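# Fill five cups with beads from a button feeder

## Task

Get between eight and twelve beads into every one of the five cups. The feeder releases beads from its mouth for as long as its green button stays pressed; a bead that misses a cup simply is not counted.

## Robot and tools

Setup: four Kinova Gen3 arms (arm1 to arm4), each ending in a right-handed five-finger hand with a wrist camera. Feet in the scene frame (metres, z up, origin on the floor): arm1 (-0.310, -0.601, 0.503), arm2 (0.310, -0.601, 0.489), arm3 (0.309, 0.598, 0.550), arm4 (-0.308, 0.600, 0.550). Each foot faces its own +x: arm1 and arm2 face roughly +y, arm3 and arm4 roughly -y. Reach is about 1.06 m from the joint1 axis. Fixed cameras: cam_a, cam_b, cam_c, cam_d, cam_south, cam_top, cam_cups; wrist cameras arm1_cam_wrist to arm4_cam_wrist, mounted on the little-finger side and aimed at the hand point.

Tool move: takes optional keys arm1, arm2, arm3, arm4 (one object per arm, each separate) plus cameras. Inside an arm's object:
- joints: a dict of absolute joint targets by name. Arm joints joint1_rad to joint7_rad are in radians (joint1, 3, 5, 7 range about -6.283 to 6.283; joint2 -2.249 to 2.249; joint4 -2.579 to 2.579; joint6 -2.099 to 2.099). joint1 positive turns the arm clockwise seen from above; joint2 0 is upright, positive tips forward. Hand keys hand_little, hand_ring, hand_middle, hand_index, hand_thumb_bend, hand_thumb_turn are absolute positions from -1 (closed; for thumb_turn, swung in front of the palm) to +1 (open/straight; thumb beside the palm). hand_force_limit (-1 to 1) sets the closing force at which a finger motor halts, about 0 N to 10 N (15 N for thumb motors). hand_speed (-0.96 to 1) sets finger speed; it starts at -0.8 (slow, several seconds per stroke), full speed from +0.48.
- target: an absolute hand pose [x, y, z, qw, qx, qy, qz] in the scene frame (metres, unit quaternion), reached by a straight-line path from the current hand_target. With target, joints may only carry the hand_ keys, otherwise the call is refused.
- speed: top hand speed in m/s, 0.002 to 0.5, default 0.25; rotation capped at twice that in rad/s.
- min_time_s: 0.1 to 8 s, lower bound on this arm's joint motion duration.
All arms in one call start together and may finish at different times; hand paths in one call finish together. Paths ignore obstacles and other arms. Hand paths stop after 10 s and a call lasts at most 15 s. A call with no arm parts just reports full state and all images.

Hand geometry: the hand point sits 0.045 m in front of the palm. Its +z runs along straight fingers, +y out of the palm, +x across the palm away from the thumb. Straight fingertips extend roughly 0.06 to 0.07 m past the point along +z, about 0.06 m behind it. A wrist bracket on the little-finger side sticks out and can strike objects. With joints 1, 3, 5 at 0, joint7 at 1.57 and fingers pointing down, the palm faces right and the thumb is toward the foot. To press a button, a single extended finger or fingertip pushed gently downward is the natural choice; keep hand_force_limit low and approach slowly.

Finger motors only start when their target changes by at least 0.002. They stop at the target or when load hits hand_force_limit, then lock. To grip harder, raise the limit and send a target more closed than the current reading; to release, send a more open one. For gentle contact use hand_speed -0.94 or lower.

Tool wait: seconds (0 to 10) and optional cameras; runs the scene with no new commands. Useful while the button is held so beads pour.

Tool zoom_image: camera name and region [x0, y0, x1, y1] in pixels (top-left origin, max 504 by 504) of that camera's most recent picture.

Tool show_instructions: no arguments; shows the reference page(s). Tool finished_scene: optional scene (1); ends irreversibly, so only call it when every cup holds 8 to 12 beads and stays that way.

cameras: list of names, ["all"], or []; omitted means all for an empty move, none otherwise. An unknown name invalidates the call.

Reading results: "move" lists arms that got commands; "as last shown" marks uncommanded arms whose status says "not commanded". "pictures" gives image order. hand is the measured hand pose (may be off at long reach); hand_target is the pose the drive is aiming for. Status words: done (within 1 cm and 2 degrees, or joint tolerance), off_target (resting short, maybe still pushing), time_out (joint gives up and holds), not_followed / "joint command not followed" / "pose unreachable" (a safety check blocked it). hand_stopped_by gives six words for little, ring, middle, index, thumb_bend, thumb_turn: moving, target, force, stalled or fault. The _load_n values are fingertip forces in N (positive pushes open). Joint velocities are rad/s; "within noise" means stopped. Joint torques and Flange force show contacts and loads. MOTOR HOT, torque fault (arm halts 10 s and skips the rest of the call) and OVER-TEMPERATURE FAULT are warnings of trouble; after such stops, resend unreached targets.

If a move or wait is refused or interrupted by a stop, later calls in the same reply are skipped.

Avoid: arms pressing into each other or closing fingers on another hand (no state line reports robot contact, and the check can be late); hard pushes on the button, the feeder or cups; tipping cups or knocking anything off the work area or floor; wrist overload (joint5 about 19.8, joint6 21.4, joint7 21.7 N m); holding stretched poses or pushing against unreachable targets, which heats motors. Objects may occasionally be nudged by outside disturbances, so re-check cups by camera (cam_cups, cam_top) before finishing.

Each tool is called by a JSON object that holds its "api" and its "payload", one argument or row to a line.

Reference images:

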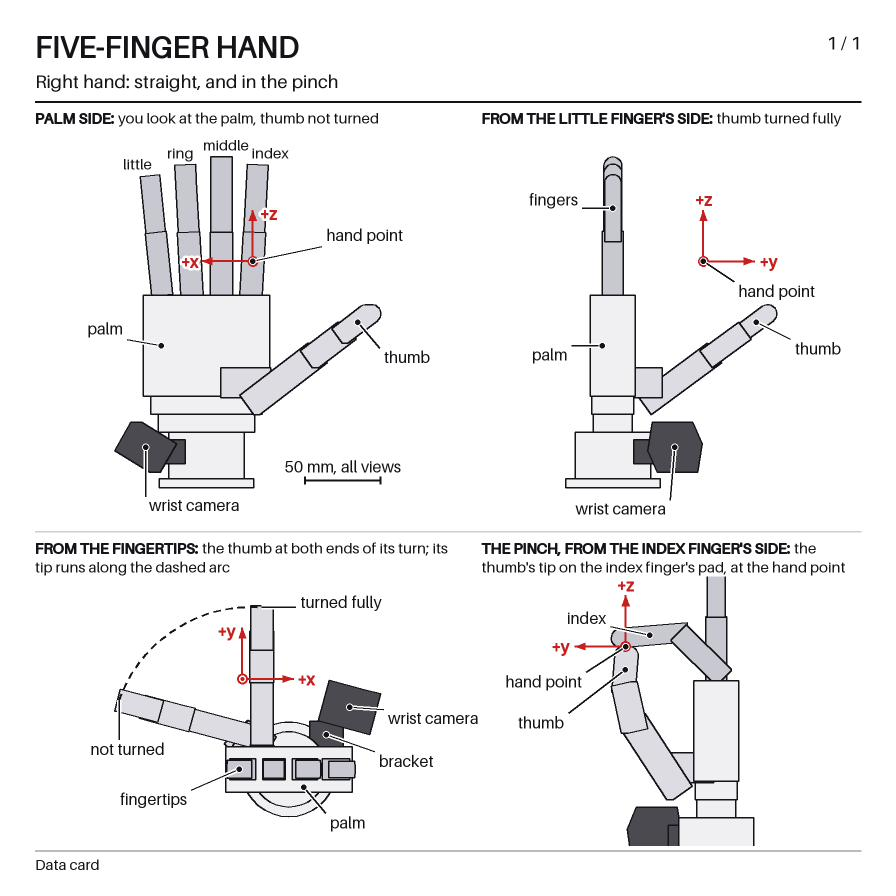

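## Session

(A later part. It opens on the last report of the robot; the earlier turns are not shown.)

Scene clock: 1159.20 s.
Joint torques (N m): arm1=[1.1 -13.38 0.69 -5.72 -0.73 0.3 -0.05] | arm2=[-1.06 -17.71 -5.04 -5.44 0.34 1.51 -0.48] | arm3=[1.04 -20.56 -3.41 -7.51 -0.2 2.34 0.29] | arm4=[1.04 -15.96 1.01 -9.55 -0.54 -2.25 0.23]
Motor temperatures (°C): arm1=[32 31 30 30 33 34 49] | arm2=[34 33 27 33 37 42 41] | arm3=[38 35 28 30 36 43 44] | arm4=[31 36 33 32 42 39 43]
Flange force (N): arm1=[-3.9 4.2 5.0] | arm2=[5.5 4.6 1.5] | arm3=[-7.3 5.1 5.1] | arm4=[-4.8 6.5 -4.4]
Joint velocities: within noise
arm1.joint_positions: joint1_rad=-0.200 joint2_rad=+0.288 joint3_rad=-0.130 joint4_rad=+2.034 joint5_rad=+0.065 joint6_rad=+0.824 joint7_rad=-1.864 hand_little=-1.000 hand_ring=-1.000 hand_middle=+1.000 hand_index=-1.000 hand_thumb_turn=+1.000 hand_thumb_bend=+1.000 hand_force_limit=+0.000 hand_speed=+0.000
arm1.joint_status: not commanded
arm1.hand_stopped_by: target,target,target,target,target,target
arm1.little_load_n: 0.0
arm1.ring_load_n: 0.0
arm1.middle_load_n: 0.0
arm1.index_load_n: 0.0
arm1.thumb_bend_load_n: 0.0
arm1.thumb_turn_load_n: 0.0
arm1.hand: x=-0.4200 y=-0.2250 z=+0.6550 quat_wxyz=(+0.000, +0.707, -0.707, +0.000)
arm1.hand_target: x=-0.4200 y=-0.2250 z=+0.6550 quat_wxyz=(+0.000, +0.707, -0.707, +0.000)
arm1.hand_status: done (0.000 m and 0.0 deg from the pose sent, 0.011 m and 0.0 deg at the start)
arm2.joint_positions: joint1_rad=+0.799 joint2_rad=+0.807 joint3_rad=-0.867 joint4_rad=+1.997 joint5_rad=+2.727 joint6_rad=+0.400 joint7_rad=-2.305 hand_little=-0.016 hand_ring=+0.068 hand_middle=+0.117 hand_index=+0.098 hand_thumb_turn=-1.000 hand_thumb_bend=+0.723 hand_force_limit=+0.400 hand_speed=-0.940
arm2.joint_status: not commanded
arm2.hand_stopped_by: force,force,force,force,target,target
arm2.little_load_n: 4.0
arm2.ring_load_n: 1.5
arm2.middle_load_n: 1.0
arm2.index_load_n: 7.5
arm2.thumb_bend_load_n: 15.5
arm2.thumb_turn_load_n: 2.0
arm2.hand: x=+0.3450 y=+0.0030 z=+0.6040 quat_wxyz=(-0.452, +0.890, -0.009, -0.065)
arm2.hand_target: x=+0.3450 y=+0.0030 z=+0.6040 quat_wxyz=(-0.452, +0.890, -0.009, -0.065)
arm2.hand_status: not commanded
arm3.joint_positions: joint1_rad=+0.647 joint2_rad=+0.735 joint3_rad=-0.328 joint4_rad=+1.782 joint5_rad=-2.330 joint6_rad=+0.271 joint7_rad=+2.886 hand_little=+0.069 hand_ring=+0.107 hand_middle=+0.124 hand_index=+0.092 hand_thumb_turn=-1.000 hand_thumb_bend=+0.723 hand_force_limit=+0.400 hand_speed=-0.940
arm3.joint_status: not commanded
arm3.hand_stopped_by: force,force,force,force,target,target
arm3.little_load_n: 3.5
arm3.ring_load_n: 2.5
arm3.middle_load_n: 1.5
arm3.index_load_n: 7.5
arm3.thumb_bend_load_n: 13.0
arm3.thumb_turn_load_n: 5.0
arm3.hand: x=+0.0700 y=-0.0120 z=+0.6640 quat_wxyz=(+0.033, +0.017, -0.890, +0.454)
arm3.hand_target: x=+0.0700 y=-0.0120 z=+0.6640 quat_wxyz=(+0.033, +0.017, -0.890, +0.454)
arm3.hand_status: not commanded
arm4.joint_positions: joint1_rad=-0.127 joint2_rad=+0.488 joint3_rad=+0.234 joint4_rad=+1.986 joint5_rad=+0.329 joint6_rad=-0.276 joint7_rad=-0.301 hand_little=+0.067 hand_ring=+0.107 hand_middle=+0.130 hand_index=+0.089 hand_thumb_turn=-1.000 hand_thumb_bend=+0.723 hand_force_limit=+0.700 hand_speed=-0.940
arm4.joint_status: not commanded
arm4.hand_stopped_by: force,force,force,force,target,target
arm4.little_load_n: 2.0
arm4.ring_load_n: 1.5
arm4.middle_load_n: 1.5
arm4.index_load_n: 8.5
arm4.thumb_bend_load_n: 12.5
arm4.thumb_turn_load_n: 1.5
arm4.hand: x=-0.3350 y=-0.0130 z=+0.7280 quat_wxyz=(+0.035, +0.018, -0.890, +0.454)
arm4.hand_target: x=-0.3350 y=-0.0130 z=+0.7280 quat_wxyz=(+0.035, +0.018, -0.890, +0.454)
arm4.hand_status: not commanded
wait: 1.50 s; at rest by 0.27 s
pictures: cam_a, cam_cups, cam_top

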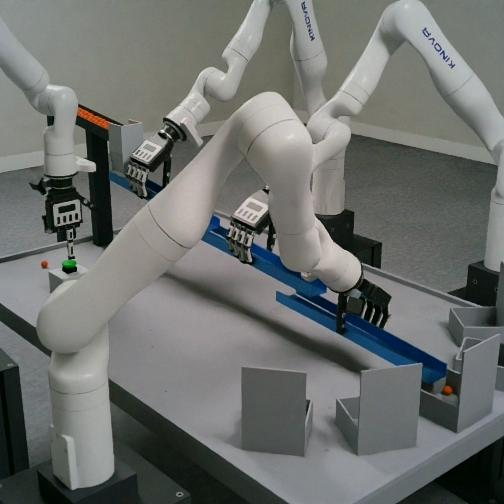

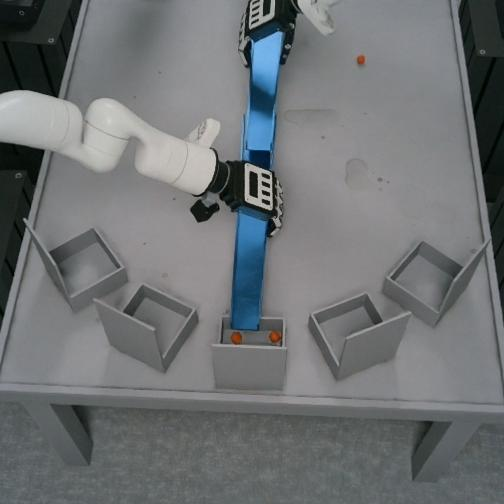

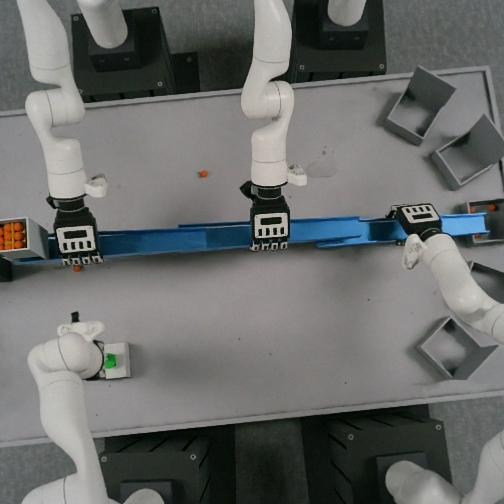

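{"api": "move", "payload": {
  "arm1": {"target": [-0.420, -0.225, 0.644, 0, 0.70711, -0.70711, 0], "speed": 0.1}
}}

{"api": "wait", "payload": {
  "seconds": 0.6,
  "cameras": ["cam_top"]
}}

{"api": "zoom_image", "payload": {
  "camera": "cam_top",
  "region": [0, 180, 240, 300]
}}

{"api": "move", "payload": {
  "arm1": {"target": [-0.420, -0.225, 0.655, 0, 0.70711, -0.70711, 0], "speed": 0.1},
  "cameras": ["cam_top"]
}}

{"api": "zoom_image", "payload": {
  "camera": "cam_top",
  "region": [0, 180, 240, 300]
}}

{"api": "wait", "payload": {
  "seconds": 2,
  "cameras": ["cam_cups", "cam_a"]
}}

{"api": "zoom_image", "payload": {
  "camera": "cam_cups",
  "region": [180, 290, 320, 390]
}}

{"api": "zoom_image", "payload": {
  "camera": "cam_a",
  "region": [390, 330, 504, 444]
}}

Scene clock: 1169.37 s.
Joint torques (N m): arm1=[0.89 -6.34 0.62 -2.54 -0.72 -0.75 0.02] | arm2=[-1.02 -17.79 -5.05 -5.43 0.32 1.47 -0.5] | arm3=[0.96 -20.53 -3.39 -7.48 -0.25 2.36 0.3] | arm4=[1.03 -15.89 0.94 -9.63 -0.54 -2.25 0.24]
Motor temperatures (°C): arm1=[32 31 30 30 33 34 49] | arm2=[34 33 27 33 37 42 41] | arm3=[38 35 28 29 36 43 44] | arm4=[31 36 33 32 42 39 43]
Flange force (N): arm1=[-0.2 3.0 -16.5] | arm2=[5.4 4.8 1.8] | arm3=[-6.6 4.7 4.9] | arm4=[-5.0 6.8 -4.7]
move: arm1 done
Joint velocities: within noise
arm1.joint_positions: joint1_rad=-0.201 joint2_rad=+0.309 joint3_rad=-0.129 joint4_rad=+2.051 joint5_rad=+0.071 joint6_rad=+0.787 joint7_rad=-1.869 hand_little=-1.000 hand_ring=-1.000 hand_middle=+1.000 hand_index=-1.000 hand_thumb_turn=+1.000 hand_thumb_bend=+1.000 hand_force_limit=+0.000 hand_speed=+0.000
arm1.joint_status: not commanded
arm1.hand_stopped_by: target,target,target,target,target,target
arm1.little_load_n: 0.0
arm1.ring_load_n: 0.0
arm1.middle_load_n: 0.5
arm1.index_load_n: 0.0
arm1.thumb_bend_load_n: 0.0
arm1.thumb_turn_load_n: 0.0
arm1.hand: x=-0.4200 y=-0.2250 z=+0.6440 quat_wxyz=(+0.000, +0.707, -0.707, +0.000)
arm1.hand_target: x=-0.4200 y=-0.2250 z=+0.6440 quat_wxyz=(+0.000, +0.707, -0.707, +0.000)
arm1.hand_status: done (0.000 m and 0.0 deg from the pose sent, 0.011 m and 0.0 deg at the start)
arm2, arm3, arm4: as last shown
arm2.index_load_n: 7.0
arm3.ring_load_n: 2.0
arm3.middle_load_n: 1.0
arm3.thumb_bend_load_n: 13.5
arm4.little_load_n: 1.5
arm4.ring_load_n: 2.0
arm4.index_load_n: 8.0
arm4.thumb_bend_load_n: 13.0
pictures: none

Scene clock: 1169.97 s.
Joint torques (N m): arm1=[0.94 -6.43 0.7 -2.5 -0.69 -0.76 -0.06] | arm2=[-1.04 -17.78 -5.05 -5.44 0.34 1.48 -0.46] | arm3=[0.95 -20.47 -3.38 -7.55 -0.18 2.38 0.24] | arm4=[1.07 -15.88 0.96 -9.5 -0.52 -2.32 0.17]
Motor temperatures (°C): arm1=[32 31 30 30 33 34 49] | arm2=[34 33 27 33 37 42 41] | arm3=[38 35 28 29 36 43 44] | arm4=[31 36 33 32 42 39 43]
Flange force (N): arm1=[-0.5 3.0 -16.5] | arm2=[5.4 4.8 1.7] | arm3=[-7.2 4.9 4.7] | arm4=[-5.2 6.3 -4.5]
Joint velocities: within noise
arm1.joint_positions: joint1_rad=-0.201 joint2_rad=+0.309 joint3_rad=-0.129 joint4_rad=+2.051 joint5_rad=+0.071 joint6_rad=+0.787 joint7_rad=-1.869 hand_little=-1.000 hand_ring=-1.000 hand_middle=+1.000 hand_index=-1.000 hand_thumb_turn=+1.000 hand_thumb_bend=+1.000 hand_force_limit=+0.000 hand_speed=+0.000
arm1.joint_status: not commanded
arm1.hand_stopped_by: target,target,target,target,target,target
arm1.little_load_n: 0.0
arm1.ring_load_n: 0.0
arm1.middle_load_n: 0.0
arm1.index_load_n: 0.0
arm1.thumb_bend_load_n: 0.0
arm1.thumb_turn_load_n: 0.0
arm1.hand: x=-0.4200 y=-0.2250 z=+0.6440 quat_wxyz=(+0.000, +0.707, -0.707, +0.000)
arm1.hand_target: x=-0.4200 y=-0.2250 z=+0.6440 quat_wxyz=(+0.000, +0.707, -0.707, +0.000)
arm1.hand_status: done (0.000 m and 0.0 deg from the pose sent, 0.011 m and 0.0 deg at the start)
arm2.joint_positions: joint1_rad=+0.799 joint2_rad=+0.807 joint3_rad=-0.867 joint4_rad=+1.997 joint5_rad=+2.727 joint6_rad=+0.400 joint7_rad=-2.305 hand_little=-0.016 hand_ring=+0.068 hand_middle=+0.117 hand_index=+0.098 hand_thumb_turn=-1.000 hand_thumb_bend=+0.723 hand_force_limit=+0.400 hand_speed=-0.940
arm2.joint_status: not commanded
arm2.hand_stopped_by: force,force,force,force,target,target
arm2.little_load_n: 4.0
arm2.ring_load_n: 1.5
arm2.middle_load_n: 1.0
arm2.index_load_n: 7.0
arm2.thumb_bend_load_n: 16.0
arm2.thumb_turn_load_n: 2.0
arm2.hand: x=+0.3450 y=+0.0030 z=+0.6040 quat_wxyz=(-0.452, +0.890, -0.009, -0.065)
arm2.hand_target: x=+0.3450 y=+0.0030 z=+0.6040 quat_wxyz=(-0.452, +0.890, -0.009, -0.065)
arm2.hand_status: not commanded
arm3.joint_positions: joint1_rad=+0.647 joint2_rad=+0.735 joint3_rad=-0.328 joint4_rad=+1.782 joint5_rad=-2.330 joint6_rad=+0.271 joint7_rad=+2.886 hand_little=+0.069 hand_ring=+0.107 hand_middle=+0.124 hand_index=+0.092 hand_thumb_turn=-1.000 hand_thumb_bend=+0.723 hand_force_limit=+0.400 hand_speed=-0.940
arm3.joint_status: not commanded
arm3.hand_stopped_by: force,force,force,force,target,target
arm3.little_load_n: 3.5
arm3.ring_load_n: 2.0
arm3.middle_load_n: 1.5
arm3.index_load_n: 7.5
arm3.thumb_bend_load_n: 13.0
arm3.thumb_turn_load_n: 4.5
arm3.hand: x=+0.0700 y=-0.0120 z=+0.6640 quat_wxyz=(+0.033, +0.017, -0.890, +0.454)
arm3.hand_target: x=+0.0700 y=-0.0120 z=+0.6640 quat_wxyz=(+0.033, +0.017, -0.890, +0.454)
arm3.hand_status: not commanded
arm4.joint_positions: joint1_rad=-0.127 joint2_rad=+0.488 joint3_rad=+0.234 joint4_rad=+1.986 joint5_rad=+0.329 joint6_rad=-0.276 joint7_rad=-0.301 hand_little=+0.067 hand_ring=+0.107 hand_middle=+0.130 hand_index=+0.089 hand_thumb_turn=-1.000 hand_thumb_bend=+0.723 hand_force_limit=+0.700 hand_speed=-0.940
arm4.joint_status: not commanded
arm4.hand_stopped_by: force,force,force,force,target,target
arm4.little_load_n: 2.0
arm4.ring_load_n: 1.5
arm4.middle_load_n: 1.5
arm4.index_load_n: 8.0
arm4.thumb_bend_load_n: 13.0
arm4.thumb_turn_load_n: 1.5
arm4.hand: x=-0.3350 y=-0.0130 z=+0.7280 quat_wxyz=(+0.035, +0.018, -0.890, +0.454)
arm4.hand_target: x=-0.3350 y=-0.0130 z=+0.7280 quat_wxyz=(+0.035, +0.018, -0.890, +0.454)
arm4.hand_status: not commanded
wait: 0.60 s; at rest by 0.27 s

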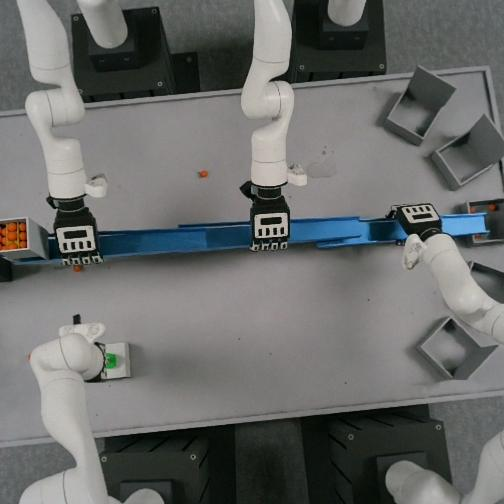

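Scaled by 2.100.

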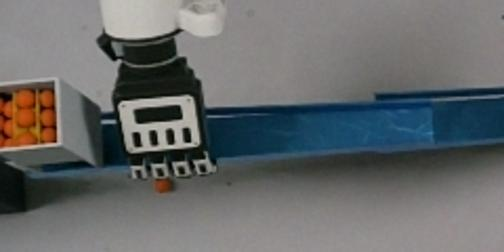

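Scene clock: 1170.93 s.
Joint torques (N m): arm1=[1.18 -13.39 0.65 -5.72 -0.7 0.24 -0.08] | arm2=[-1.1 -17.75 -5.03 -5.42 0.33 1.5 -0.49] | arm3=[0.92 -20.5 -3.45 -7.48 -0.22 2.33 0.3] | arm4=[1.05 -16.01 0.92 -9.59 -0.52 -2.3 0.2]
Motor temperatures (°C): arm1=[32 31 30 30 33 34 49] | arm2=[34 33 27 33 37 42 41] | arm3=[38 35 28 29 36 43 44] | arm4=[31 36 33 32 42 39 43]
Flange force (N): arm1=[-3.9 4.3 4.8] | arm2=[5.6 4.7 1.5] | arm3=[-6.9 4.9 4.9] | arm4=[-5.3 6.7 -4.4]
move: arm1 done
Joint velocities: within noise
arm1.joint_positions: joint1_rad=-0.200 joint2_rad=+0.288 joint3_rad=-0.130 joint4_rad=+2.034 joint5_rad=+0.065 joint6_rad=+0.824 joint7_rad=-1.864 hand_little=-1.000 hand_ring=-1.000 hand_middle=+1.000 hand_index=-1.000 hand_thumb_turn=+1.000 hand_thumb_bend=+1.000 hand_force_limit=+0.000 hand_speed=+0.000
arm1.joint_status: not commanded
arm1.hand_stopped_by: target,target,target,target,target,target
arm1.little_load_n: 0.0
arm1.ring_load_n: 0.0
arm1.middle_load_n: 0.0
arm1.index_load_n: 0.0
arm1.thumb_bend_load_n: 0.0
arm1.thumb_turn_load_n: 0.0
arm1.hand: x=-0.4200 y=-0.2250 z=+0.6550 quat_wxyz=(+0.000, +0.707, -0.707, +0.000)
arm1.hand_target: x=-0.4200 y=-0.2250 z=+0.6550 quat_wxyz=(+0.000, +0.707, -0.707, +0.000)
arm1.hand_status: done (0.000 m and 0.0 deg from the pose sent, 0.011 m and 0.0 deg at the start)
arm2, arm3, arm4: as last shown
arm2.middle_load_n: 0.5
arm3.thumb_turn_load_n: 5.0
arm4.ring_load_n: 2.0

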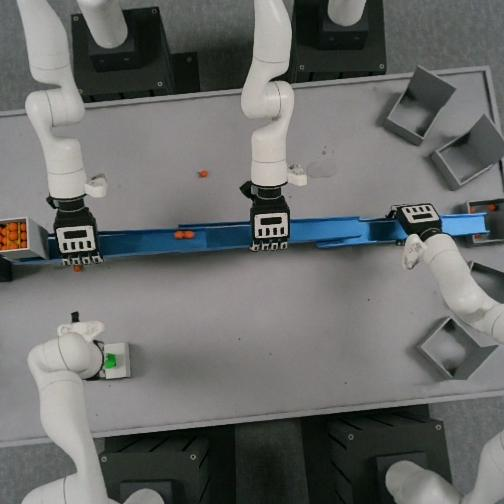

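Scaled by 2.100.

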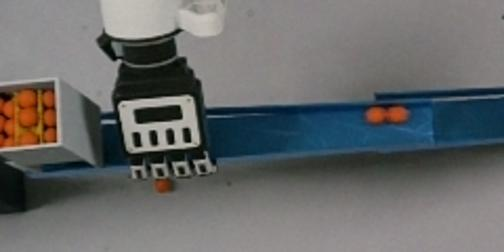

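Scene clock: 1172.93 s.
Joint torques (N m): arm1=[1.02 -13.42 0.66 -5.71 -0.72 0.28 0.02] | arm2=[-1.08 -17.78 -5.05 -5.42 0.3 1.51 -0.5] | arm3=[0.97 -20.61 -3.39 -7.53 -0.25 2.33 0.33] | arm4=[0.95 -15.94 0.93 -9.54 -0.49 -2.31 0.23]
Motor temperatures (°C): arm1=[32 31 30 30 33 34 49] | arm2=[34 33 27 33 37 42 41] | arm3=[38 35 28 29 36 43 44] | arm4=[31 36 33 32 42 39 43]
Flange force (N): arm1=[-4.0 4.2 5.0] | arm2=[5.7 4.7 1.7] | arm3=[-6.7 4.9 5.0] | arm4=[-4.8 6.4 -4.4]
Joint velocities: within noise
arm1.joint_positions: joint1_rad=-0.200 joint2_rad=+0.288 joint3_rad=-0.130 joint4_rad=+2.034 joint5_rad=+0.065 joint6_rad=+0.824 joint7_rad=-1.864 hand_little=-1.000 hand_ring=-1.000 hand_middle=+1.000 hand_index=-1.000 hand_thumb_turn=+1.000 hand_thumb_bend=+1.000 hand_force_limit=+0.000 hand_speed=+0.000
arm1.joint_status: not commanded
arm1.hand_stopped_by: target,target,target,target,target,target
arm1.little_load_n: 0.0
arm1.ring_load_n: 0.0
arm1.middle_load_n: 0.0
arm1.index_load_n: 0.0
arm1.thumb_bend_load_n: 0.0
arm1.thumb_turn_load_n: 0.0
arm1.hand: x=-0.4200 y=-0.2250 z=+0.6550 quat_wxyz=(+0.000, +0.707, -0.707, +0.000)
arm1.hand_target: x=-0.4200 y=-0.2250 z=+0.6550 quat_wxyz=(+0.000, +0.707, -0.707, +0.000)
arm1.hand_status: done (0.000 m and 0.0 deg from the pose sent, 0.011 m and 0.0 deg at the start)
arm2.joint_positions: joint1_rad=+0.799 joint2_rad=+0.807 joint3_rad=-0.867 joint4_rad=+1.997 joint5_rad=+2.727 joint6_rad=+0.400 joint7_rad=-2.305 hand_little=-0.016 hand_ring=+0.068 hand_middle=+0.117 hand_index=+0.098 hand_thumb_turn=-1.000 hand_thumb_bend=+0.723 hand_force_limit=+0.400 hand_speed=-0.940
arm2.joint_status: not commanded
arm2.hand_stopped_by: force,force,force,force,target,target
arm2.little_load_n: 4.0
arm2.ring_load_n: 1.5
arm2.middle_load_n: 1.0
arm2.index_load_n: 7.5
arm2.thumb_bend_load_n: 16.0
arm2.thumb_turn_load_n: 2.0
arm2.hand: x=+0.3450 y=+0.0030 z=+0.6040 quat_wxyz=(-0.452, +0.890, -0.009, -0.065)
arm2.hand_target: x=+0.3450 y=+0.0030 z=+0.6040 quat_wxyz=(-0.452, +0.890, -0.009, -0.065)
arm2.hand_status: not commanded
arm3.joint_positions: joint1_rad=+0.647 joint2_rad=+0.735 joint3_rad=-0.328 joint4_rad=+1.782 joint5_rad=-2.330 joint6_rad=+0.271 joint7_rad=+2.886 hand_little=+0.069 hand_ring=+0.107 hand_middle=+0.124 hand_index=+0.092 hand_thumb_turn=-1.000 hand_thumb_bend=+0.723 hand_force_limit=+0.400 hand_speed=-0.940
arm3.joint_status: not commanded
arm3.hand_stopped_by: force,force,force,force,target,target
arm3.little_load_n: 3.5
arm3.ring_load_n: 2.0
arm3.middle_load_n: 1.5
arm3.index_load_n: 7.5
arm3.thumb_bend_load_n: 13.0
arm3.thumb_turn_load_n: 4.5
arm3.hand: x=+0.0700 y=-0.0120 z=+0.6640 quat_wxyz=(+0.033, +0.017, -0.890, +0.454)
arm3.hand_target: x=+0.0700 y=-0.0120 z=+0.6640 quat_wxyz=(+0.033, +0.017, -0.890, +0.454)
arm3.hand_status: not commanded
arm4.joint_positions: joint1_rad=-0.127 joint2_rad=+0.488 joint3_rad=+0.234 joint4_rad=+1.986 joint5_rad=+0.329 joint6_rad=-0.276 joint7_rad=-0.301 hand_little=+0.067 hand_ring=+0.107 hand_middle=+0.130 hand_index=+0.089 hand_thumb_turn=-1.000 hand_thumb_bend=+0.723 hand_force_limit=+0.700 hand_speed=-0.940
arm4.joint_status: not commanded
arm4.hand_stopped_by: force,force,force,force,target,target
arm4.little_load_n: 1.5
arm4.ring_load_n: 2.0
arm4.middle_load_n: 1.5
arm4.index_load_n: 8.0
arm4.thumb_bend_load_n: 12.5
arm4.thumb_turn_load_n: 1.0
arm4.hand: x=-0.3350 y=-0.0130 z=+0.7280 quat_wxyz=(+0.035, +0.018, -0.890, +0.454)
arm4.hand_target: x=-0.3350 y=-0.0130 z=+0.7280 quat_wxyz=(+0.035, +0.018, -0.890, +0.454)
arm4.hand_status: not commanded
wait: 2.00 s; at rest by 0.27 s
pictures: cam_a, cam_cups

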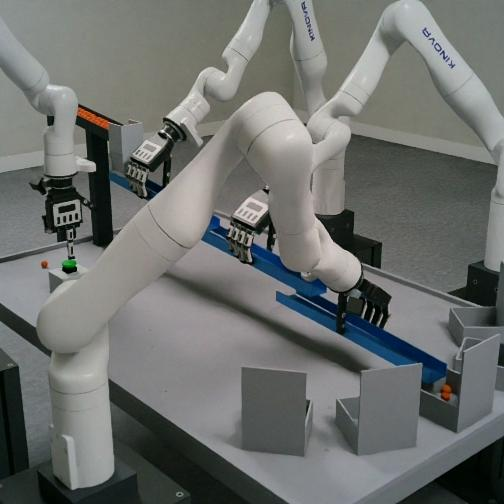

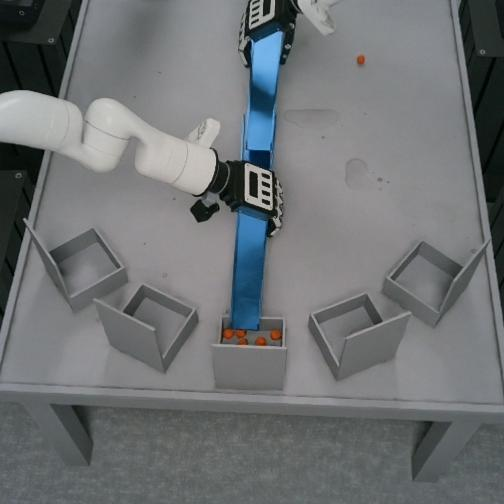

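Scaled by 3.600.

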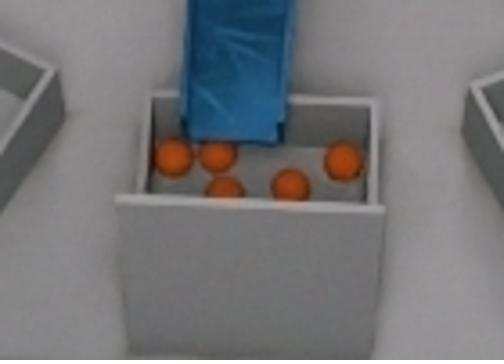

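Scaled by 4.421.

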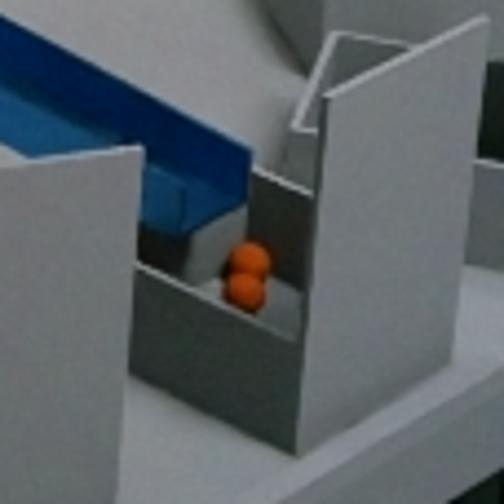

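{"api": "move", "payload": {
  "arm1": {"target": [-0.420, -0.225, 0.644, 0, 0.70711, -0.70711, 0], "speed": 0.1}
}}

{"api": "wait", "payload": {
  "seconds": 1.6
}}

{"api": "move", "payload": {
  "arm1": {"target": [-0.420, -0.225, 0.655, 0, 0.70711, -0.70711, 0], "speed": 0.1},
  "cameras": ["cam_top"]
}}

{"api": "zoom_image", "payload": {
  "camera": "cam_top",
  "region": [0, 180, 240, 300]
}}

{"api": "wait", "payload": {
  "seconds": 2.5,
  "cameras": ["cam_cups", "cam_a", "cam_top"]
}}

{"api": "zoom_image", "payload": {
  "camera": "cam_cups",
  "region": [180, 290, 320, 390]
}}

{"api": "zoom_image", "payload": {
  "camera": "cam_a",
  "region": [390, 330, 504, 444]
}}

Scene clock: 1185.00 s.
Joint torques (N m): arm1=[0.68 -6.44 0.37 -2.57 -0.92 -0.76 0.03] | arm2=[-1.11 -17.77 -5.06 -5.43 0.3 1.52 -0.49] | arm3=[1 -20.54 -3.39 -7.52 -0.21 2.35 0.3] | arm4=[1.05 -15.88 0.96 -9.64 -0.56 -2.27 0.26]
Motor temperatures (°C): arm1=[32 31 30 30 33 34 49] | arm2=[34 33 27 33 37 42 41] | arm3=[38 35 28 29 36 43 44] | arm4=[31 36 33 32 42 39 43]
Flange force (N): arm1=[-0.4 2.5 -16.2] | arm2=[5.7 4.7 1.6] | arm3=[-7.1 4.9 5.0] | arm4=[-4.9 6.7 -4.8]
move: arm1 done
Joint velocities: within noise
arm1.joint_positions: joint1_rad=-0.201 joint2_rad=+0.309 joint3_rad=-0.129 joint4_rad=+2.051 joint5_rad=+0.071 joint6_rad=+0.787 joint7_rad=-1.869 hand_little=-1.000 hand_ring=-1.000 hand_middle=+1.000 hand_index=-1.000 hand_thumb_turn=+1.000 hand_thumb_bend=+1.000 hand_force_limit=+0.000 hand_speed=+0.000
arm1.joint_status: not commanded
arm1.hand_stopped_by: target,target,target,target,target,target
arm1.little_load_n: 0.0
arm1.ring_load_n: 0.0
arm1.middle_load_n: 0.0
arm1.index_load_n: 0.0
arm1.thumb_bend_load_n: -0.5
arm1.thumb_turn_load_n: 0.0
arm1.hand: x=-0.4200 y=-0.2250 z=+0.6440 quat_wxyz=(+0.000, +0.707, -0.707, +0.000)
arm1.hand_target: x=-0.4200 y=-0.2250 z=+0.6440 quat_wxyz=(+0.000, +0.707, -0.707, +0.000)
arm1.hand_status: done (0.000 m and 0.0 deg from the pose sent, 0.011 m and 0.0 deg at the start)
arm2, arm3, arm4: as last shown
arm2.index_load_n: 7.0
arm3.middle_load_n: 1.0
arm3.thumb_turn_load_n: 5.0
arm4.little_load_n: 2.0
pictures: none

Scene clock: 1186.60 s.
Joint torques (N m): arm1=[0.72 -6.37 0.4 -2.53 -0.89 -0.74 0] | arm2=[-1.05 -17.78 -5.06 -5.42 0.32 1.48 -0.46] | arm3=[1 -20.46 -3.39 -7.48 -0.26 2.34 0.27] | arm4=[1 -15.86 0.94 -9.61 -0.53 -2.32 0.19]
Motor temperatures (°C): arm1=[32 31 30 30 33 34 49] | arm2=[34 33 27 33 37 42 41] | arm3=[38 35 28 29 36 43 44] | arm4=[31 36 33 32 42 39 43]
Flange force (N): arm1=[-0.4 2.5 -16.4] | arm2=[5.5 4.8 1.7] | arm3=[-6.9 4.8 4.9] | arm4=[-5.0 6.5 -4.8]
Joint velocities: within noise
arm1.joint_positions: joint1_rad=-0.201 joint2_rad=+0.309 joint3_rad=-0.129 joint4_rad=+2.051 joint5_rad=+0.071 joint6_rad=+0.787 joint7_rad=-1.869 hand_little=-1.000 hand_ring=-1.000 hand_middle=+1.000 hand_index=-1.000 hand_thumb_turn=+1.000 hand_thumb_bend=+1.000 hand_force_limit=+0.000 hand_speed=+0.000
arm1.joint_status: not commanded
arm1.hand_stopped_by: target,target,target,target,target,target
arm1.little_load_n: 0.5
arm1.ring_load_n: 0.0
arm1.middle_load_n: 0.5
arm1.index_load_n: 0.0
arm1.thumb_bend_load_n: 0.0
arm1.thumb_turn_load_n: 0.0
arm1.hand: x=-0.4200 y=-0.2250 z=+0.6440 quat_wxyz=(+0.000, +0.707, -0.707, +0.000)
arm1.hand_target: x=-0.4200 y=-0.2250 z=+0.6440 quat_wxyz=(+0.000, +0.707, -0.707, +0.000)
arm1.hand_status: done (0.000 m and 0.0 deg from the pose sent, 0.011 m and 0.0 deg at the start)
arm2.joint_positions: joint1_rad=+0.799 joint2_rad=+0.807 joint3_rad=-0.867 joint4_rad=+1.997 joint5_rad=+2.727 joint6_rad=+0.400 joint7_rad=-2.305 hand_little=-0.016 hand_ring=+0.068 hand_middle=+0.117 hand_index=+0.098 hand_thumb_turn=-1.000 hand_thumb_bend=+0.723 hand_force_limit=+0.400 hand_speed=-0.940
arm2.joint_status: not commanded
arm2.hand_stopped_by: force,force,force,force,target,target
arm2.little_load_n: 4.5
arm2.ring_load_n: 1.5
arm2.middle_load_n: 1.0
arm2.index_load_n: 7.5
arm2.thumb_bend_load_n: 16.0
arm2.thumb_turn_load_n: 2.0
arm2.hand: x=+0.3450 y=+0.0030 z=+0.6040 quat_wxyz=(-0.452, +0.890, -0.009, -0.065)
arm2.hand_target: x=+0.3450 y=+0.0030 z=+0.6040 quat_wxyz=(-0.452, +0.890, -0.009, -0.065)
arm2.hand_status: not commanded
arm3.joint_positions: joint1_rad=+0.647 joint2_rad=+0.735 joint3_rad=-0.328 joint4_rad=+1.782 joint5_rad=-2.330 joint6_rad=+0.271 joint7_rad=+2.886 hand_little=+0.069 hand_ring=+0.107 hand_middle=+0.124 hand_index=+0.092 hand_thumb_turn=-1.000 hand_thumb_bend=+0.723 hand_force_limit=+0.400 hand_speed=-0.940
arm3.joint_status: not commanded
arm3.hand_stopped_by: force,force,force,force,target,target
arm3.little_load_n: 3.5
arm3.ring_load_n: 2.0
arm3.middle_load_n: 1.5
arm3.index_load_n: 7.5
arm3.thumb_bend_load_n: 13.0
arm3.thumb_turn_load_n: 5.0
arm3.hand: x=+0.0700 y=-0.0120 z=+0.6640 quat_wxyz=(+0.033, +0.017, -0.890, +0.454)
arm3.hand_target: x=+0.0700 y=-0.0120 z=+0.6640 quat_wxyz=(+0.033, +0.017, -0.890, +0.454)
arm3.hand_status: not commanded
arm4.joint_positions: joint1_rad=-0.127 joint2_rad=+0.488 joint3_rad=+0.234 joint4_rad=+1.986 joint5_rad=+0.329 joint6_rad=-0.276 joint7_rad=-0.301 hand_little=+0.067 hand_ring=+0.107 hand_middle=+0.130 hand_index=+0.089 hand_thumb_turn=-1.000 hand_thumb_bend=+0.723 hand_force_limit=+0.700 hand_speed=-0.940
arm4.joint_status: not commanded
arm4.hand_stopped_by: force,force,force,force,target,target
arm4.little_load_n: 1.5
arm4.ring_load_n: 2.0
arm4.middle_load_n: 1.5
arm4.index_load_n: 8.5
arm4.thumb_bend_load_n: 12.5
arm4.thumb_turn_load_n: 1.5
arm4.hand: x=-0.3350 y=-0.0130 z=+0.7280 quat_wxyz=(+0.035, +0.018, -0.890, +0.454)
arm4.hand_target: x=-0.3350 y=-0.0130 z=+0.7280 quat_wxyz=(+0.035, +0.018, -0.890, +0.454)
arm4.hand_status: not commanded
wait: 1.60 s; at rest by 0.27 s
pictures: none

Scene clock: 1187.57 s.
Joint torques (N m): arm1=[1.02 -13.49 0.58 -5.7 -0.7 0.25 -0.03] | arm2=[-1.1 -17.79 -5.03 -5.41 0.31 1.51 -0.49] | arm3=[0.99 -20.55 -3.35 -7.46 -0.25 2.32 0.34] | arm4=[0.96 -16.01 0.94 -9.64 -0.52 -2.3 0.15]
Motor temperatures (°C): arm1=[32 31 30 30 33 34 49] | arm2=[34 33 27 33 37 42 41] | arm3=[38 35 28 29 36 43 44] | arm4=[31 36 33 32 42 39 43]
Flange force (N): arm1=[-4.2 4.1 5.0] | arm2=[5.7 4.8 1.6] | arm3=[-6.6 4.6 5.0] | arm4=[-4.9 6.8 -4.5]
move: arm1 done
Joint velocities: within noise
arm1.joint_positions: joint1_rad=-0.199 joint2_rad=+0.288 joint3_rad=-0.130 joint4_rad=+2.034 joint5_rad=+0.065 joint6_rad=+0.824 joint7_rad=-1.864 hand_little=-1.000 hand_ring=-1.000 hand_middle=+1.000 hand_index=-1.000 hand_thumb_turn=+1.000 hand_thumb_bend=+1.000 hand_force_limit=+0.000 hand_speed=+0.000
arm1.joint_status: not commanded
arm1.hand_stopped_by: target,target,target,target,target,target
arm1.little_load_n: 0.0
arm1.ring_load_n: 0.0
arm1.middle_load_n: 0.0
arm1.index_load_n: 0.0
arm1.thumb_bend_load_n: 0.0
arm1.thumb_turn_load_n: 0.0
arm1.hand: x=-0.4200 y=-0.2250 z=+0.6550 quat_wxyz=(+0.000, +0.707, -0.707, +0.000)
arm1.hand_target: x=-0.4200 y=-0.2250 z=+0.6550 quat_wxyz=(+0.000, +0.707, -0.707, +0.000)
arm1.hand_status: done (0.000 m and 0.0 deg from the pose sent, 0.011 m and 0.0 deg at the start)
arm2, arm3, arm4: as last shown
arm2.little_load_n: 4.0
arm2.thumb_bend_load_n: 15.5
arm3.thumb_turn_load_n: 4.5
arm4.little_load_n: 2.0
arm4.ring_load_n: 1.5
arm4.index_load_n: 8.0

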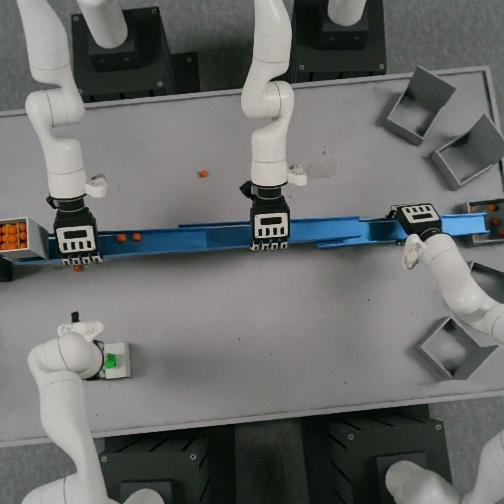

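Scaled by 2.100.

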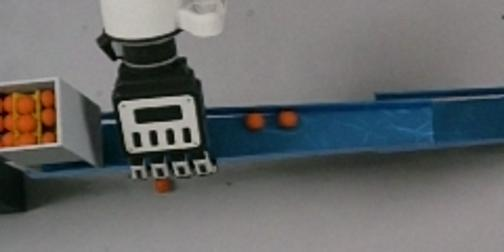

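Scene clock: 1190.07 s.
Joint torques (N m): arm1=[0.91 -13.37 0.58 -5.76 -0.73 0.25 -0.03] | arm2=[-1.07 -17.78 -5.04 -5.4 0.33 1.5 -0.48] | arm3=[0.93 -20.45 -3.3 -7.52 -0.23 2.33 0.25] | arm4=[1.02 -15.97 0.95 -9.6 -0.53 -2.31 0.21]
Motor temperatures (°C): arm1=[32 31 30 30 33 34 49] | arm2=[34 33 27 33 37 42 41] | arm3=[38 35 28 29 36 43 44] | arm4=[31 36 33 32 42 39 43]
Flange force (N): arm1=[-3.8 3.7 4.9] | arm2=[5.6 4.7 1.7] | arm3=[-6.6 4.7 4.6] | arm4=[-5.0 6.6 -4.5]
Joint velocities: within noise
arm1.joint_positions: joint1_rad=-0.199 joint2_rad=+0.288 joint3_rad=-0.130 joint4_rad=+2.034 joint5_rad=+0.065 joint6_rad=+0.824 joint7_rad=-1.864 hand_little=-1.000 hand_ring=-1.000 hand_middle=+1.000 hand_index=-1.000 hand_thumb_turn=+1.000 hand_thumb_bend=+1.000 hand_force_limit=+0.000 hand_speed=+0.000
arm1.joint_status: not commanded
arm1.hand_stopped_by: target,target,target,target,target,target
arm1.little_load_n: 0.5
arm1.ring_load_n: 0.5
arm1.middle_load_n: 0.0
arm1.index_load_n: 0.0
arm1.thumb_bend_load_n: 0.0
arm1.thumb_turn_load_n: 0.0
arm1.hand: x=-0.4200 y=-0.2250 z=+0.6550 quat_wxyz=(+0.000, +0.707, -0.707, +0.000)
arm1.hand_target: x=-0.4200 y=-0.2250 z=+0.6550 quat_wxyz=(+0.000, +0.707, -0.707, +0.000)
arm1.hand_status: done (0.000 m and 0.0 deg from the pose sent, 0.011 m and 0.0 deg at the start)
arm2.joint_positions: joint1_rad=+0.799 joint2_rad=+0.807 joint3_rad=-0.867 joint4_rad=+1.997 joint5_rad=+2.727 joint6_rad=+0.400 joint7_rad=-2.305 hand_little=-0.016 hand_ring=+0.068 hand_middle=+0.117 hand_index=+0.098 hand_thumb_turn=-1.000 hand_thumb_bend=+0.723 hand_force_limit=+0.400 hand_speed=-0.940
arm2.joint_status: not commanded
arm2.hand_stopped_by: force,force,force,force,target,target
arm2.little_load_n: 4.0
arm2.ring_load_n: 1.5
arm2.middle_load_n: 1.0
arm2.index_load_n: 7.0
arm2.thumb_bend_load_n: 16.0
arm2.thumb_turn_load_n: 2.0
arm2.hand: x=+0.3450 y=+0.0030 z=+0.6040 quat_wxyz=(-0.452, +0.890, -0.009, -0.065)
arm2.hand_target: x=+0.3450 y=+0.0030 z=+0.6040 quat_wxyz=(-0.452, +0.890, -0.009, -0.065)
arm2.hand_status: not commanded
arm3.joint_positions: joint1_rad=+0.647 joint2_rad=+0.735 joint3_rad=-0.328 joint4_rad=+1.782 joint5_rad=-2.330 joint6_rad=+0.271 joint7_rad=+2.886 hand_little=+0.069 hand_ring=+0.107 hand_middle=+0.124 hand_index=+0.092 hand_thumb_turn=-1.000 hand_thumb_bend=+0.723 hand_force_limit=+0.400 hand_speed=-0.940
arm3.joint_status: not commanded
arm3.hand_stopped_by: force,force,force,force,target,target
arm3.little_load_n: 3.5
arm3.ring_load_n: 2.0
arm3.middle_load_n: 1.0
arm3.index_load_n: 7.5
arm3.thumb_bend_load_n: 13.0
arm3.thumb_turn_load_n: 4.5
arm3.hand: x=+0.0700 y=-0.0120 z=+0.6640 quat_wxyz=(+0.033, +0.017, -0.890, +0.454)
arm3.hand_target: x=+0.0700 y=-0.0120 z=+0.6640 quat_wxyz=(+0.033, +0.017, -0.890, +0.454)
arm3.hand_status: not commanded
arm4.joint_positions: joint1_rad=-0.127 joint2_rad=+0.488 joint3_rad=+0.234 joint4_rad=+1.986 joint5_rad=+0.329 joint6_rad=-0.276 joint7_rad=-0.301 hand_little=+0.067 hand_ring=+0.107 hand_middle=+0.130 hand_index=+0.089 hand_thumb_turn=-1.000 hand_thumb_bend=+0.723 hand_force_limit=+0.700 hand_speed=-0.940
arm4.joint_status: not commanded
arm4.hand_stopped_by: force,force,force,force,target,target
arm4.little_load_n: 2.0
arm4.ring_load_n: 1.5
arm4.middle_load_n: 1.5
arm4.index_load_n: 8.0
arm4.thumb_bend_load_n: 12.5
arm4.thumb_turn_load_n: 1.5
arm4.hand: x=-0.3350 y=-0.0130 z=+0.7280 quat_wxyz=(+0.035, +0.018, -0.890, +0.454)
arm4.hand_target: x=-0.3350 y=-0.0130 z=+0.7280 quat_wxyz=(+0.035, +0.018, -0.890, +0.454)
arm4.hand_status: not commanded
wait: 2.50 s; at rest by 0.27 s
pictures: cam_a, cam_cups, cam_top

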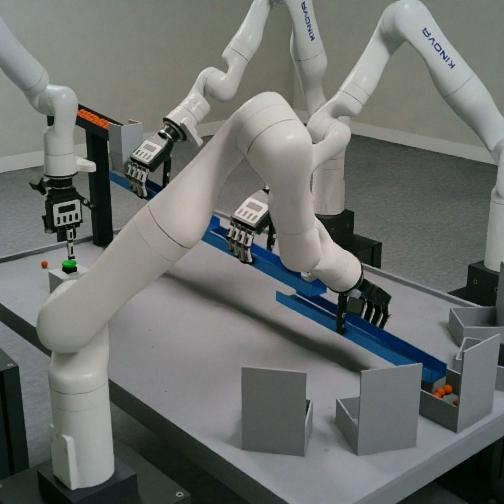

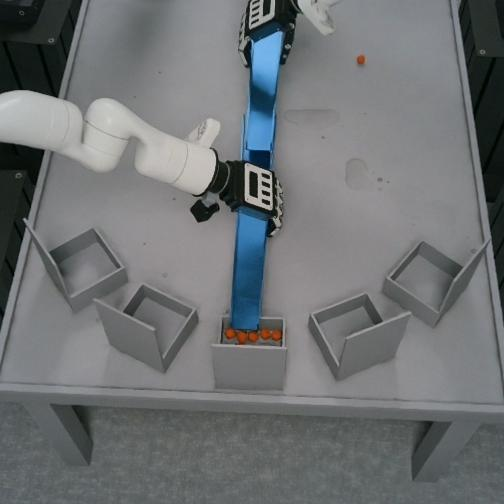

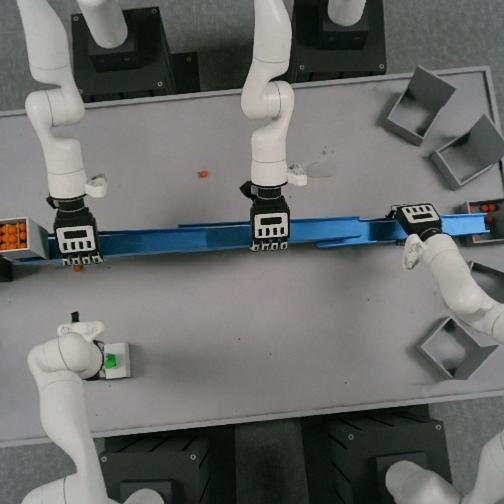

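Scaled by 3.600.

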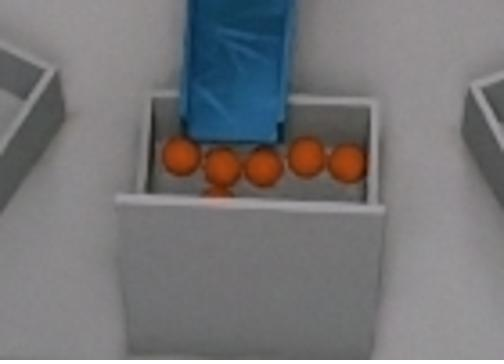

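Scaled by 4.421.

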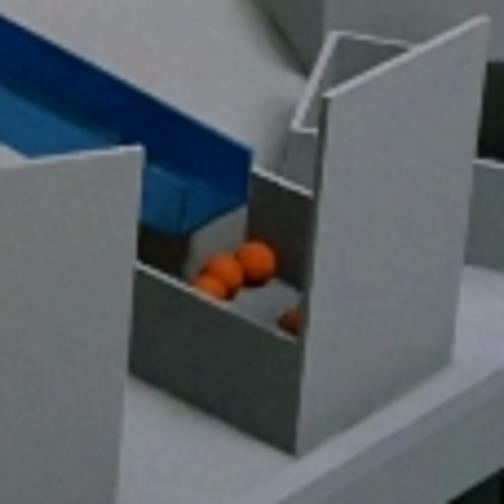

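{"api": "move", "payload": {
  "arm2": {"target": [0.3068, -0.0685, 0.604, -0.45641, 0.87713, -0.14931, 0.00723], "speed": 0.08},
  "arm3": {"target": [0.0669, -0.0339, 0.664, -0.07206, 0.06104, 0.88847, -0.44911], "speed": 0.08},
  "cameras": ["cam_a", "cam_top", "cam_cups", "cam_b", "cam_south", "cam_d"]
}}

{"api": "zoom_image", "payload": {
  "camera": "cam_cups",
  "region": [90, 0, 390, 390]
}}

{"api": "zoom_image", "payload": {
  "camera": "cam_top",
  "region": [120, 160, 504, 400]
}}

{"api": "zoom_image", "payload": {
  "camera": "cam_cups",
  "region": [180, 290, 320, 390]
}}

Scene clock: 1225.47 s.
Joint torques (N m): arm1=[1.02 -13.42 0.65 -5.73 -0.73 0.25 -0.04] | arm2=[-1.07 -15.35 -3.03 -4.31 0.99 2 -0.49] | arm3=[1.07 -21.15 -1.01 -7.85 -0.22 2.37 0.32] | arm4=[0.94 -15.9 0.92 -9.61 -0.56 -2.28 0.24]
Motor temperatures (°C): arm1=[32 31 30 30 33 34 49] | arm2=[34 33 27 33 37 42 41] | arm3=[38 35 28 29 36 43 44] | arm4=[31 36 33 32 42 39 43]
Flange force (N): arm1=[-4.0 4.1 4.9] | arm2=[4.6 0.5 4.1] | arm3=[-6.5 4.1 3.1] | arm4=[-4.6 6.6 -4.6]
move: arm2 done; arm3 done
Joint velocities: within noise
arm1, arm4: as last shown
arm1.little_load_n: 0.0
arm1.ring_load_n: 0.0
arm2.joint_positions: joint1_rad=+0.552 joint2_rad=+0.690 joint3_rad=-0.885 joint4_rad=+2.308 joint5_rad=+2.376 joint6_rad=+0.933 joint7_rad=-2.530 hand_little=-0.016 hand_ring=+0.068 hand_middle=+0.117 hand_index=+0.098 hand_thumb_turn=-1.000 hand_thumb_bend=+0.723 hand_force_limit=+0.400 hand_speed=-0.940
arm2.joint_status: not commanded
arm2.hand_stopped_by: force,force,force,force,target,target
arm2.little_load_n: 4.0
arm2.ring_load_n: 1.5
arm2.middle_load_n: 1.0
arm2.index_load_n: 7.0
arm2.thumb_bend_load_n: 15.5
arm2.thumb_turn_load_n: 2.0
arm2.hand: x=+0.3068 y=-0.0685 z=+0.6040 quat_wxyz=(-0.456, +0.877, -0.149, +0.007)
arm2.hand_target: x=+0.3068 y=-0.0685 z=+0.6040 quat_wxyz=(-0.456, +0.877, -0.149, +0.007)
arm2.hand_status: done (0.000 m and 0.0 deg from the pose sent, 0.081 m and 18.2 deg at the start)
arm3.joint_positions: joint1_rad=+0.363 joint2_rad=+0.717 joint3_rad=-0.037 joint4_rad=+1.784 joint5_rad=-2.690 joint6_rad=+0.311 joint7_rad=+2.945 hand_little=+0.069 hand_ring=+0.107 hand_middle=+0.124 hand_index=+0.092 hand_thumb_turn=-1.000 hand_thumb_bend=+0.723 hand_force_limit=+0.400 hand_speed=-0.940
arm3.joint_status: not commanded
arm3.hand_stopped_by: force,force,force,force,target,target
arm3.little_load_n: 3.5
arm3.ring_load_n: 2.0
arm3.middle_load_n: 1.0
arm3.index_load_n: 7.5
arm3.thumb_bend_load_n: 13.0
arm3.thumb_turn_load_n: 5.0
arm3.hand: x=+0.0669 y=-0.0339 z=+0.6640 quat_wxyz=(+0.072, -0.061, -0.888, +0.449)
arm3.hand_target: x=+0.0669 y=-0.0339 z=+0.6640 quat_wxyz=(+0.072, -0.061, -0.888, +0.449)
arm3.hand_status: done (0.000 m and 0.0 deg from the pose sent, 0.022 m and 10.0 deg at the start)
pictures: cam_a, cam_b, cam_cups, cam_d, cam_south, cam_top

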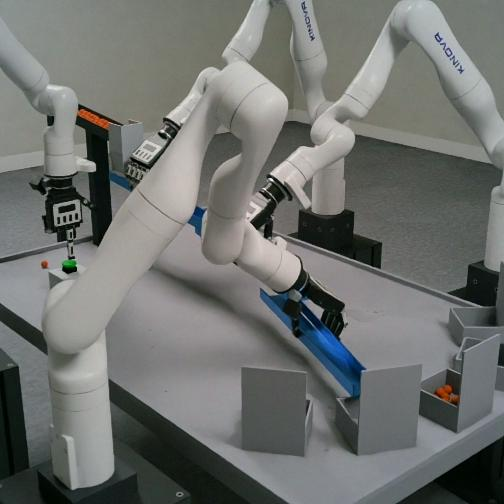

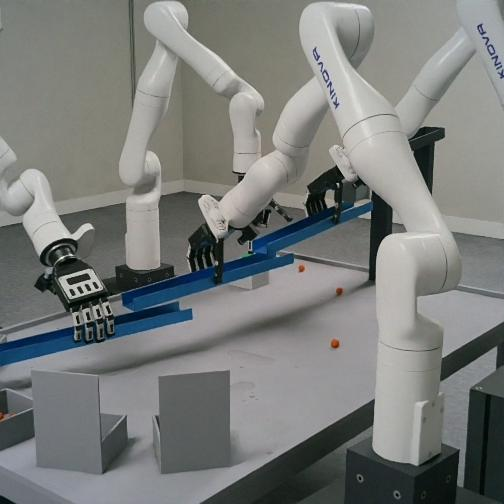

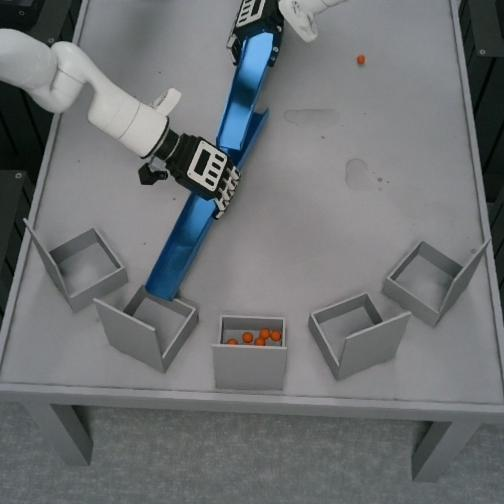

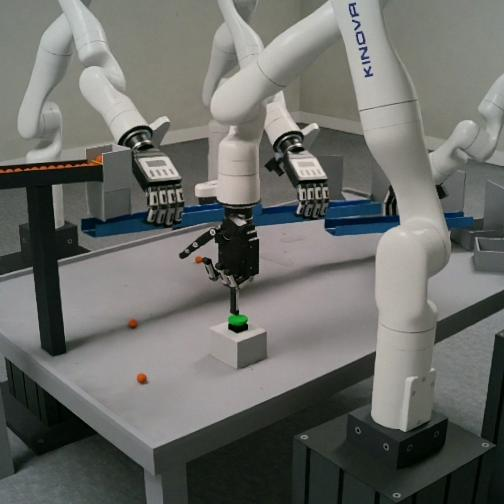

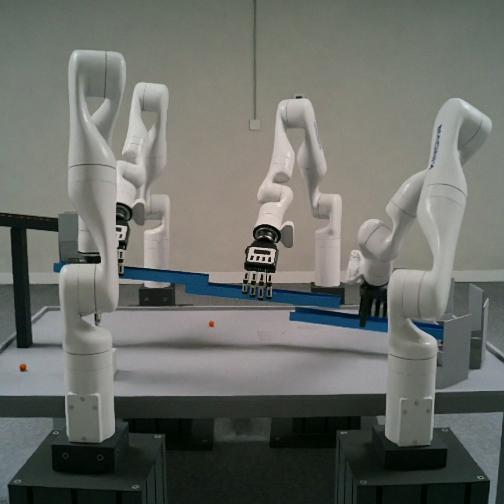

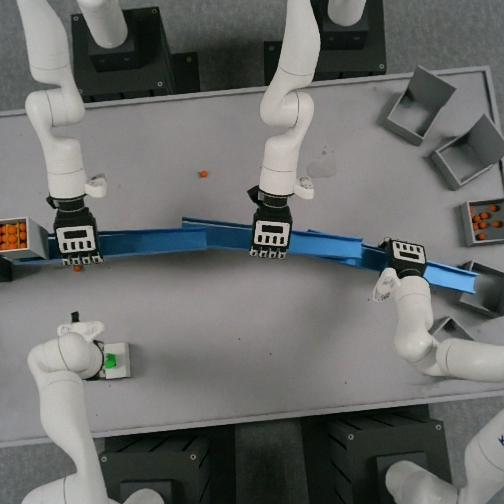

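Scaled by 1.292.

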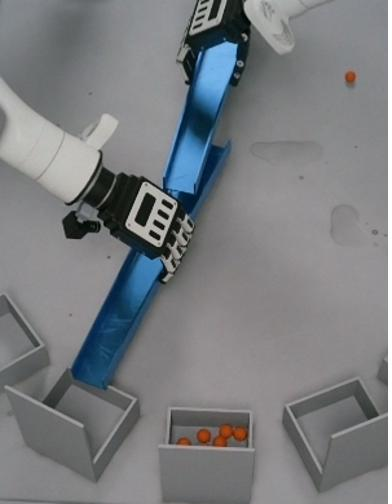

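Scaled by 1.312.

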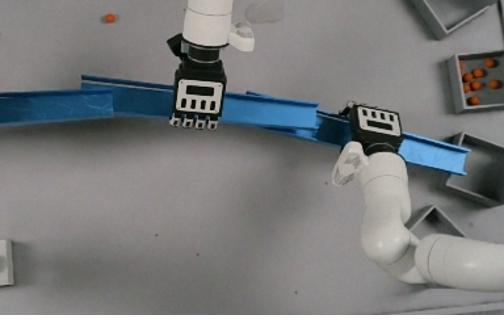

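Scaled by 3.600.

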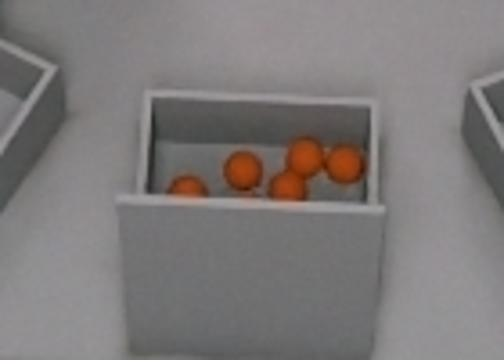

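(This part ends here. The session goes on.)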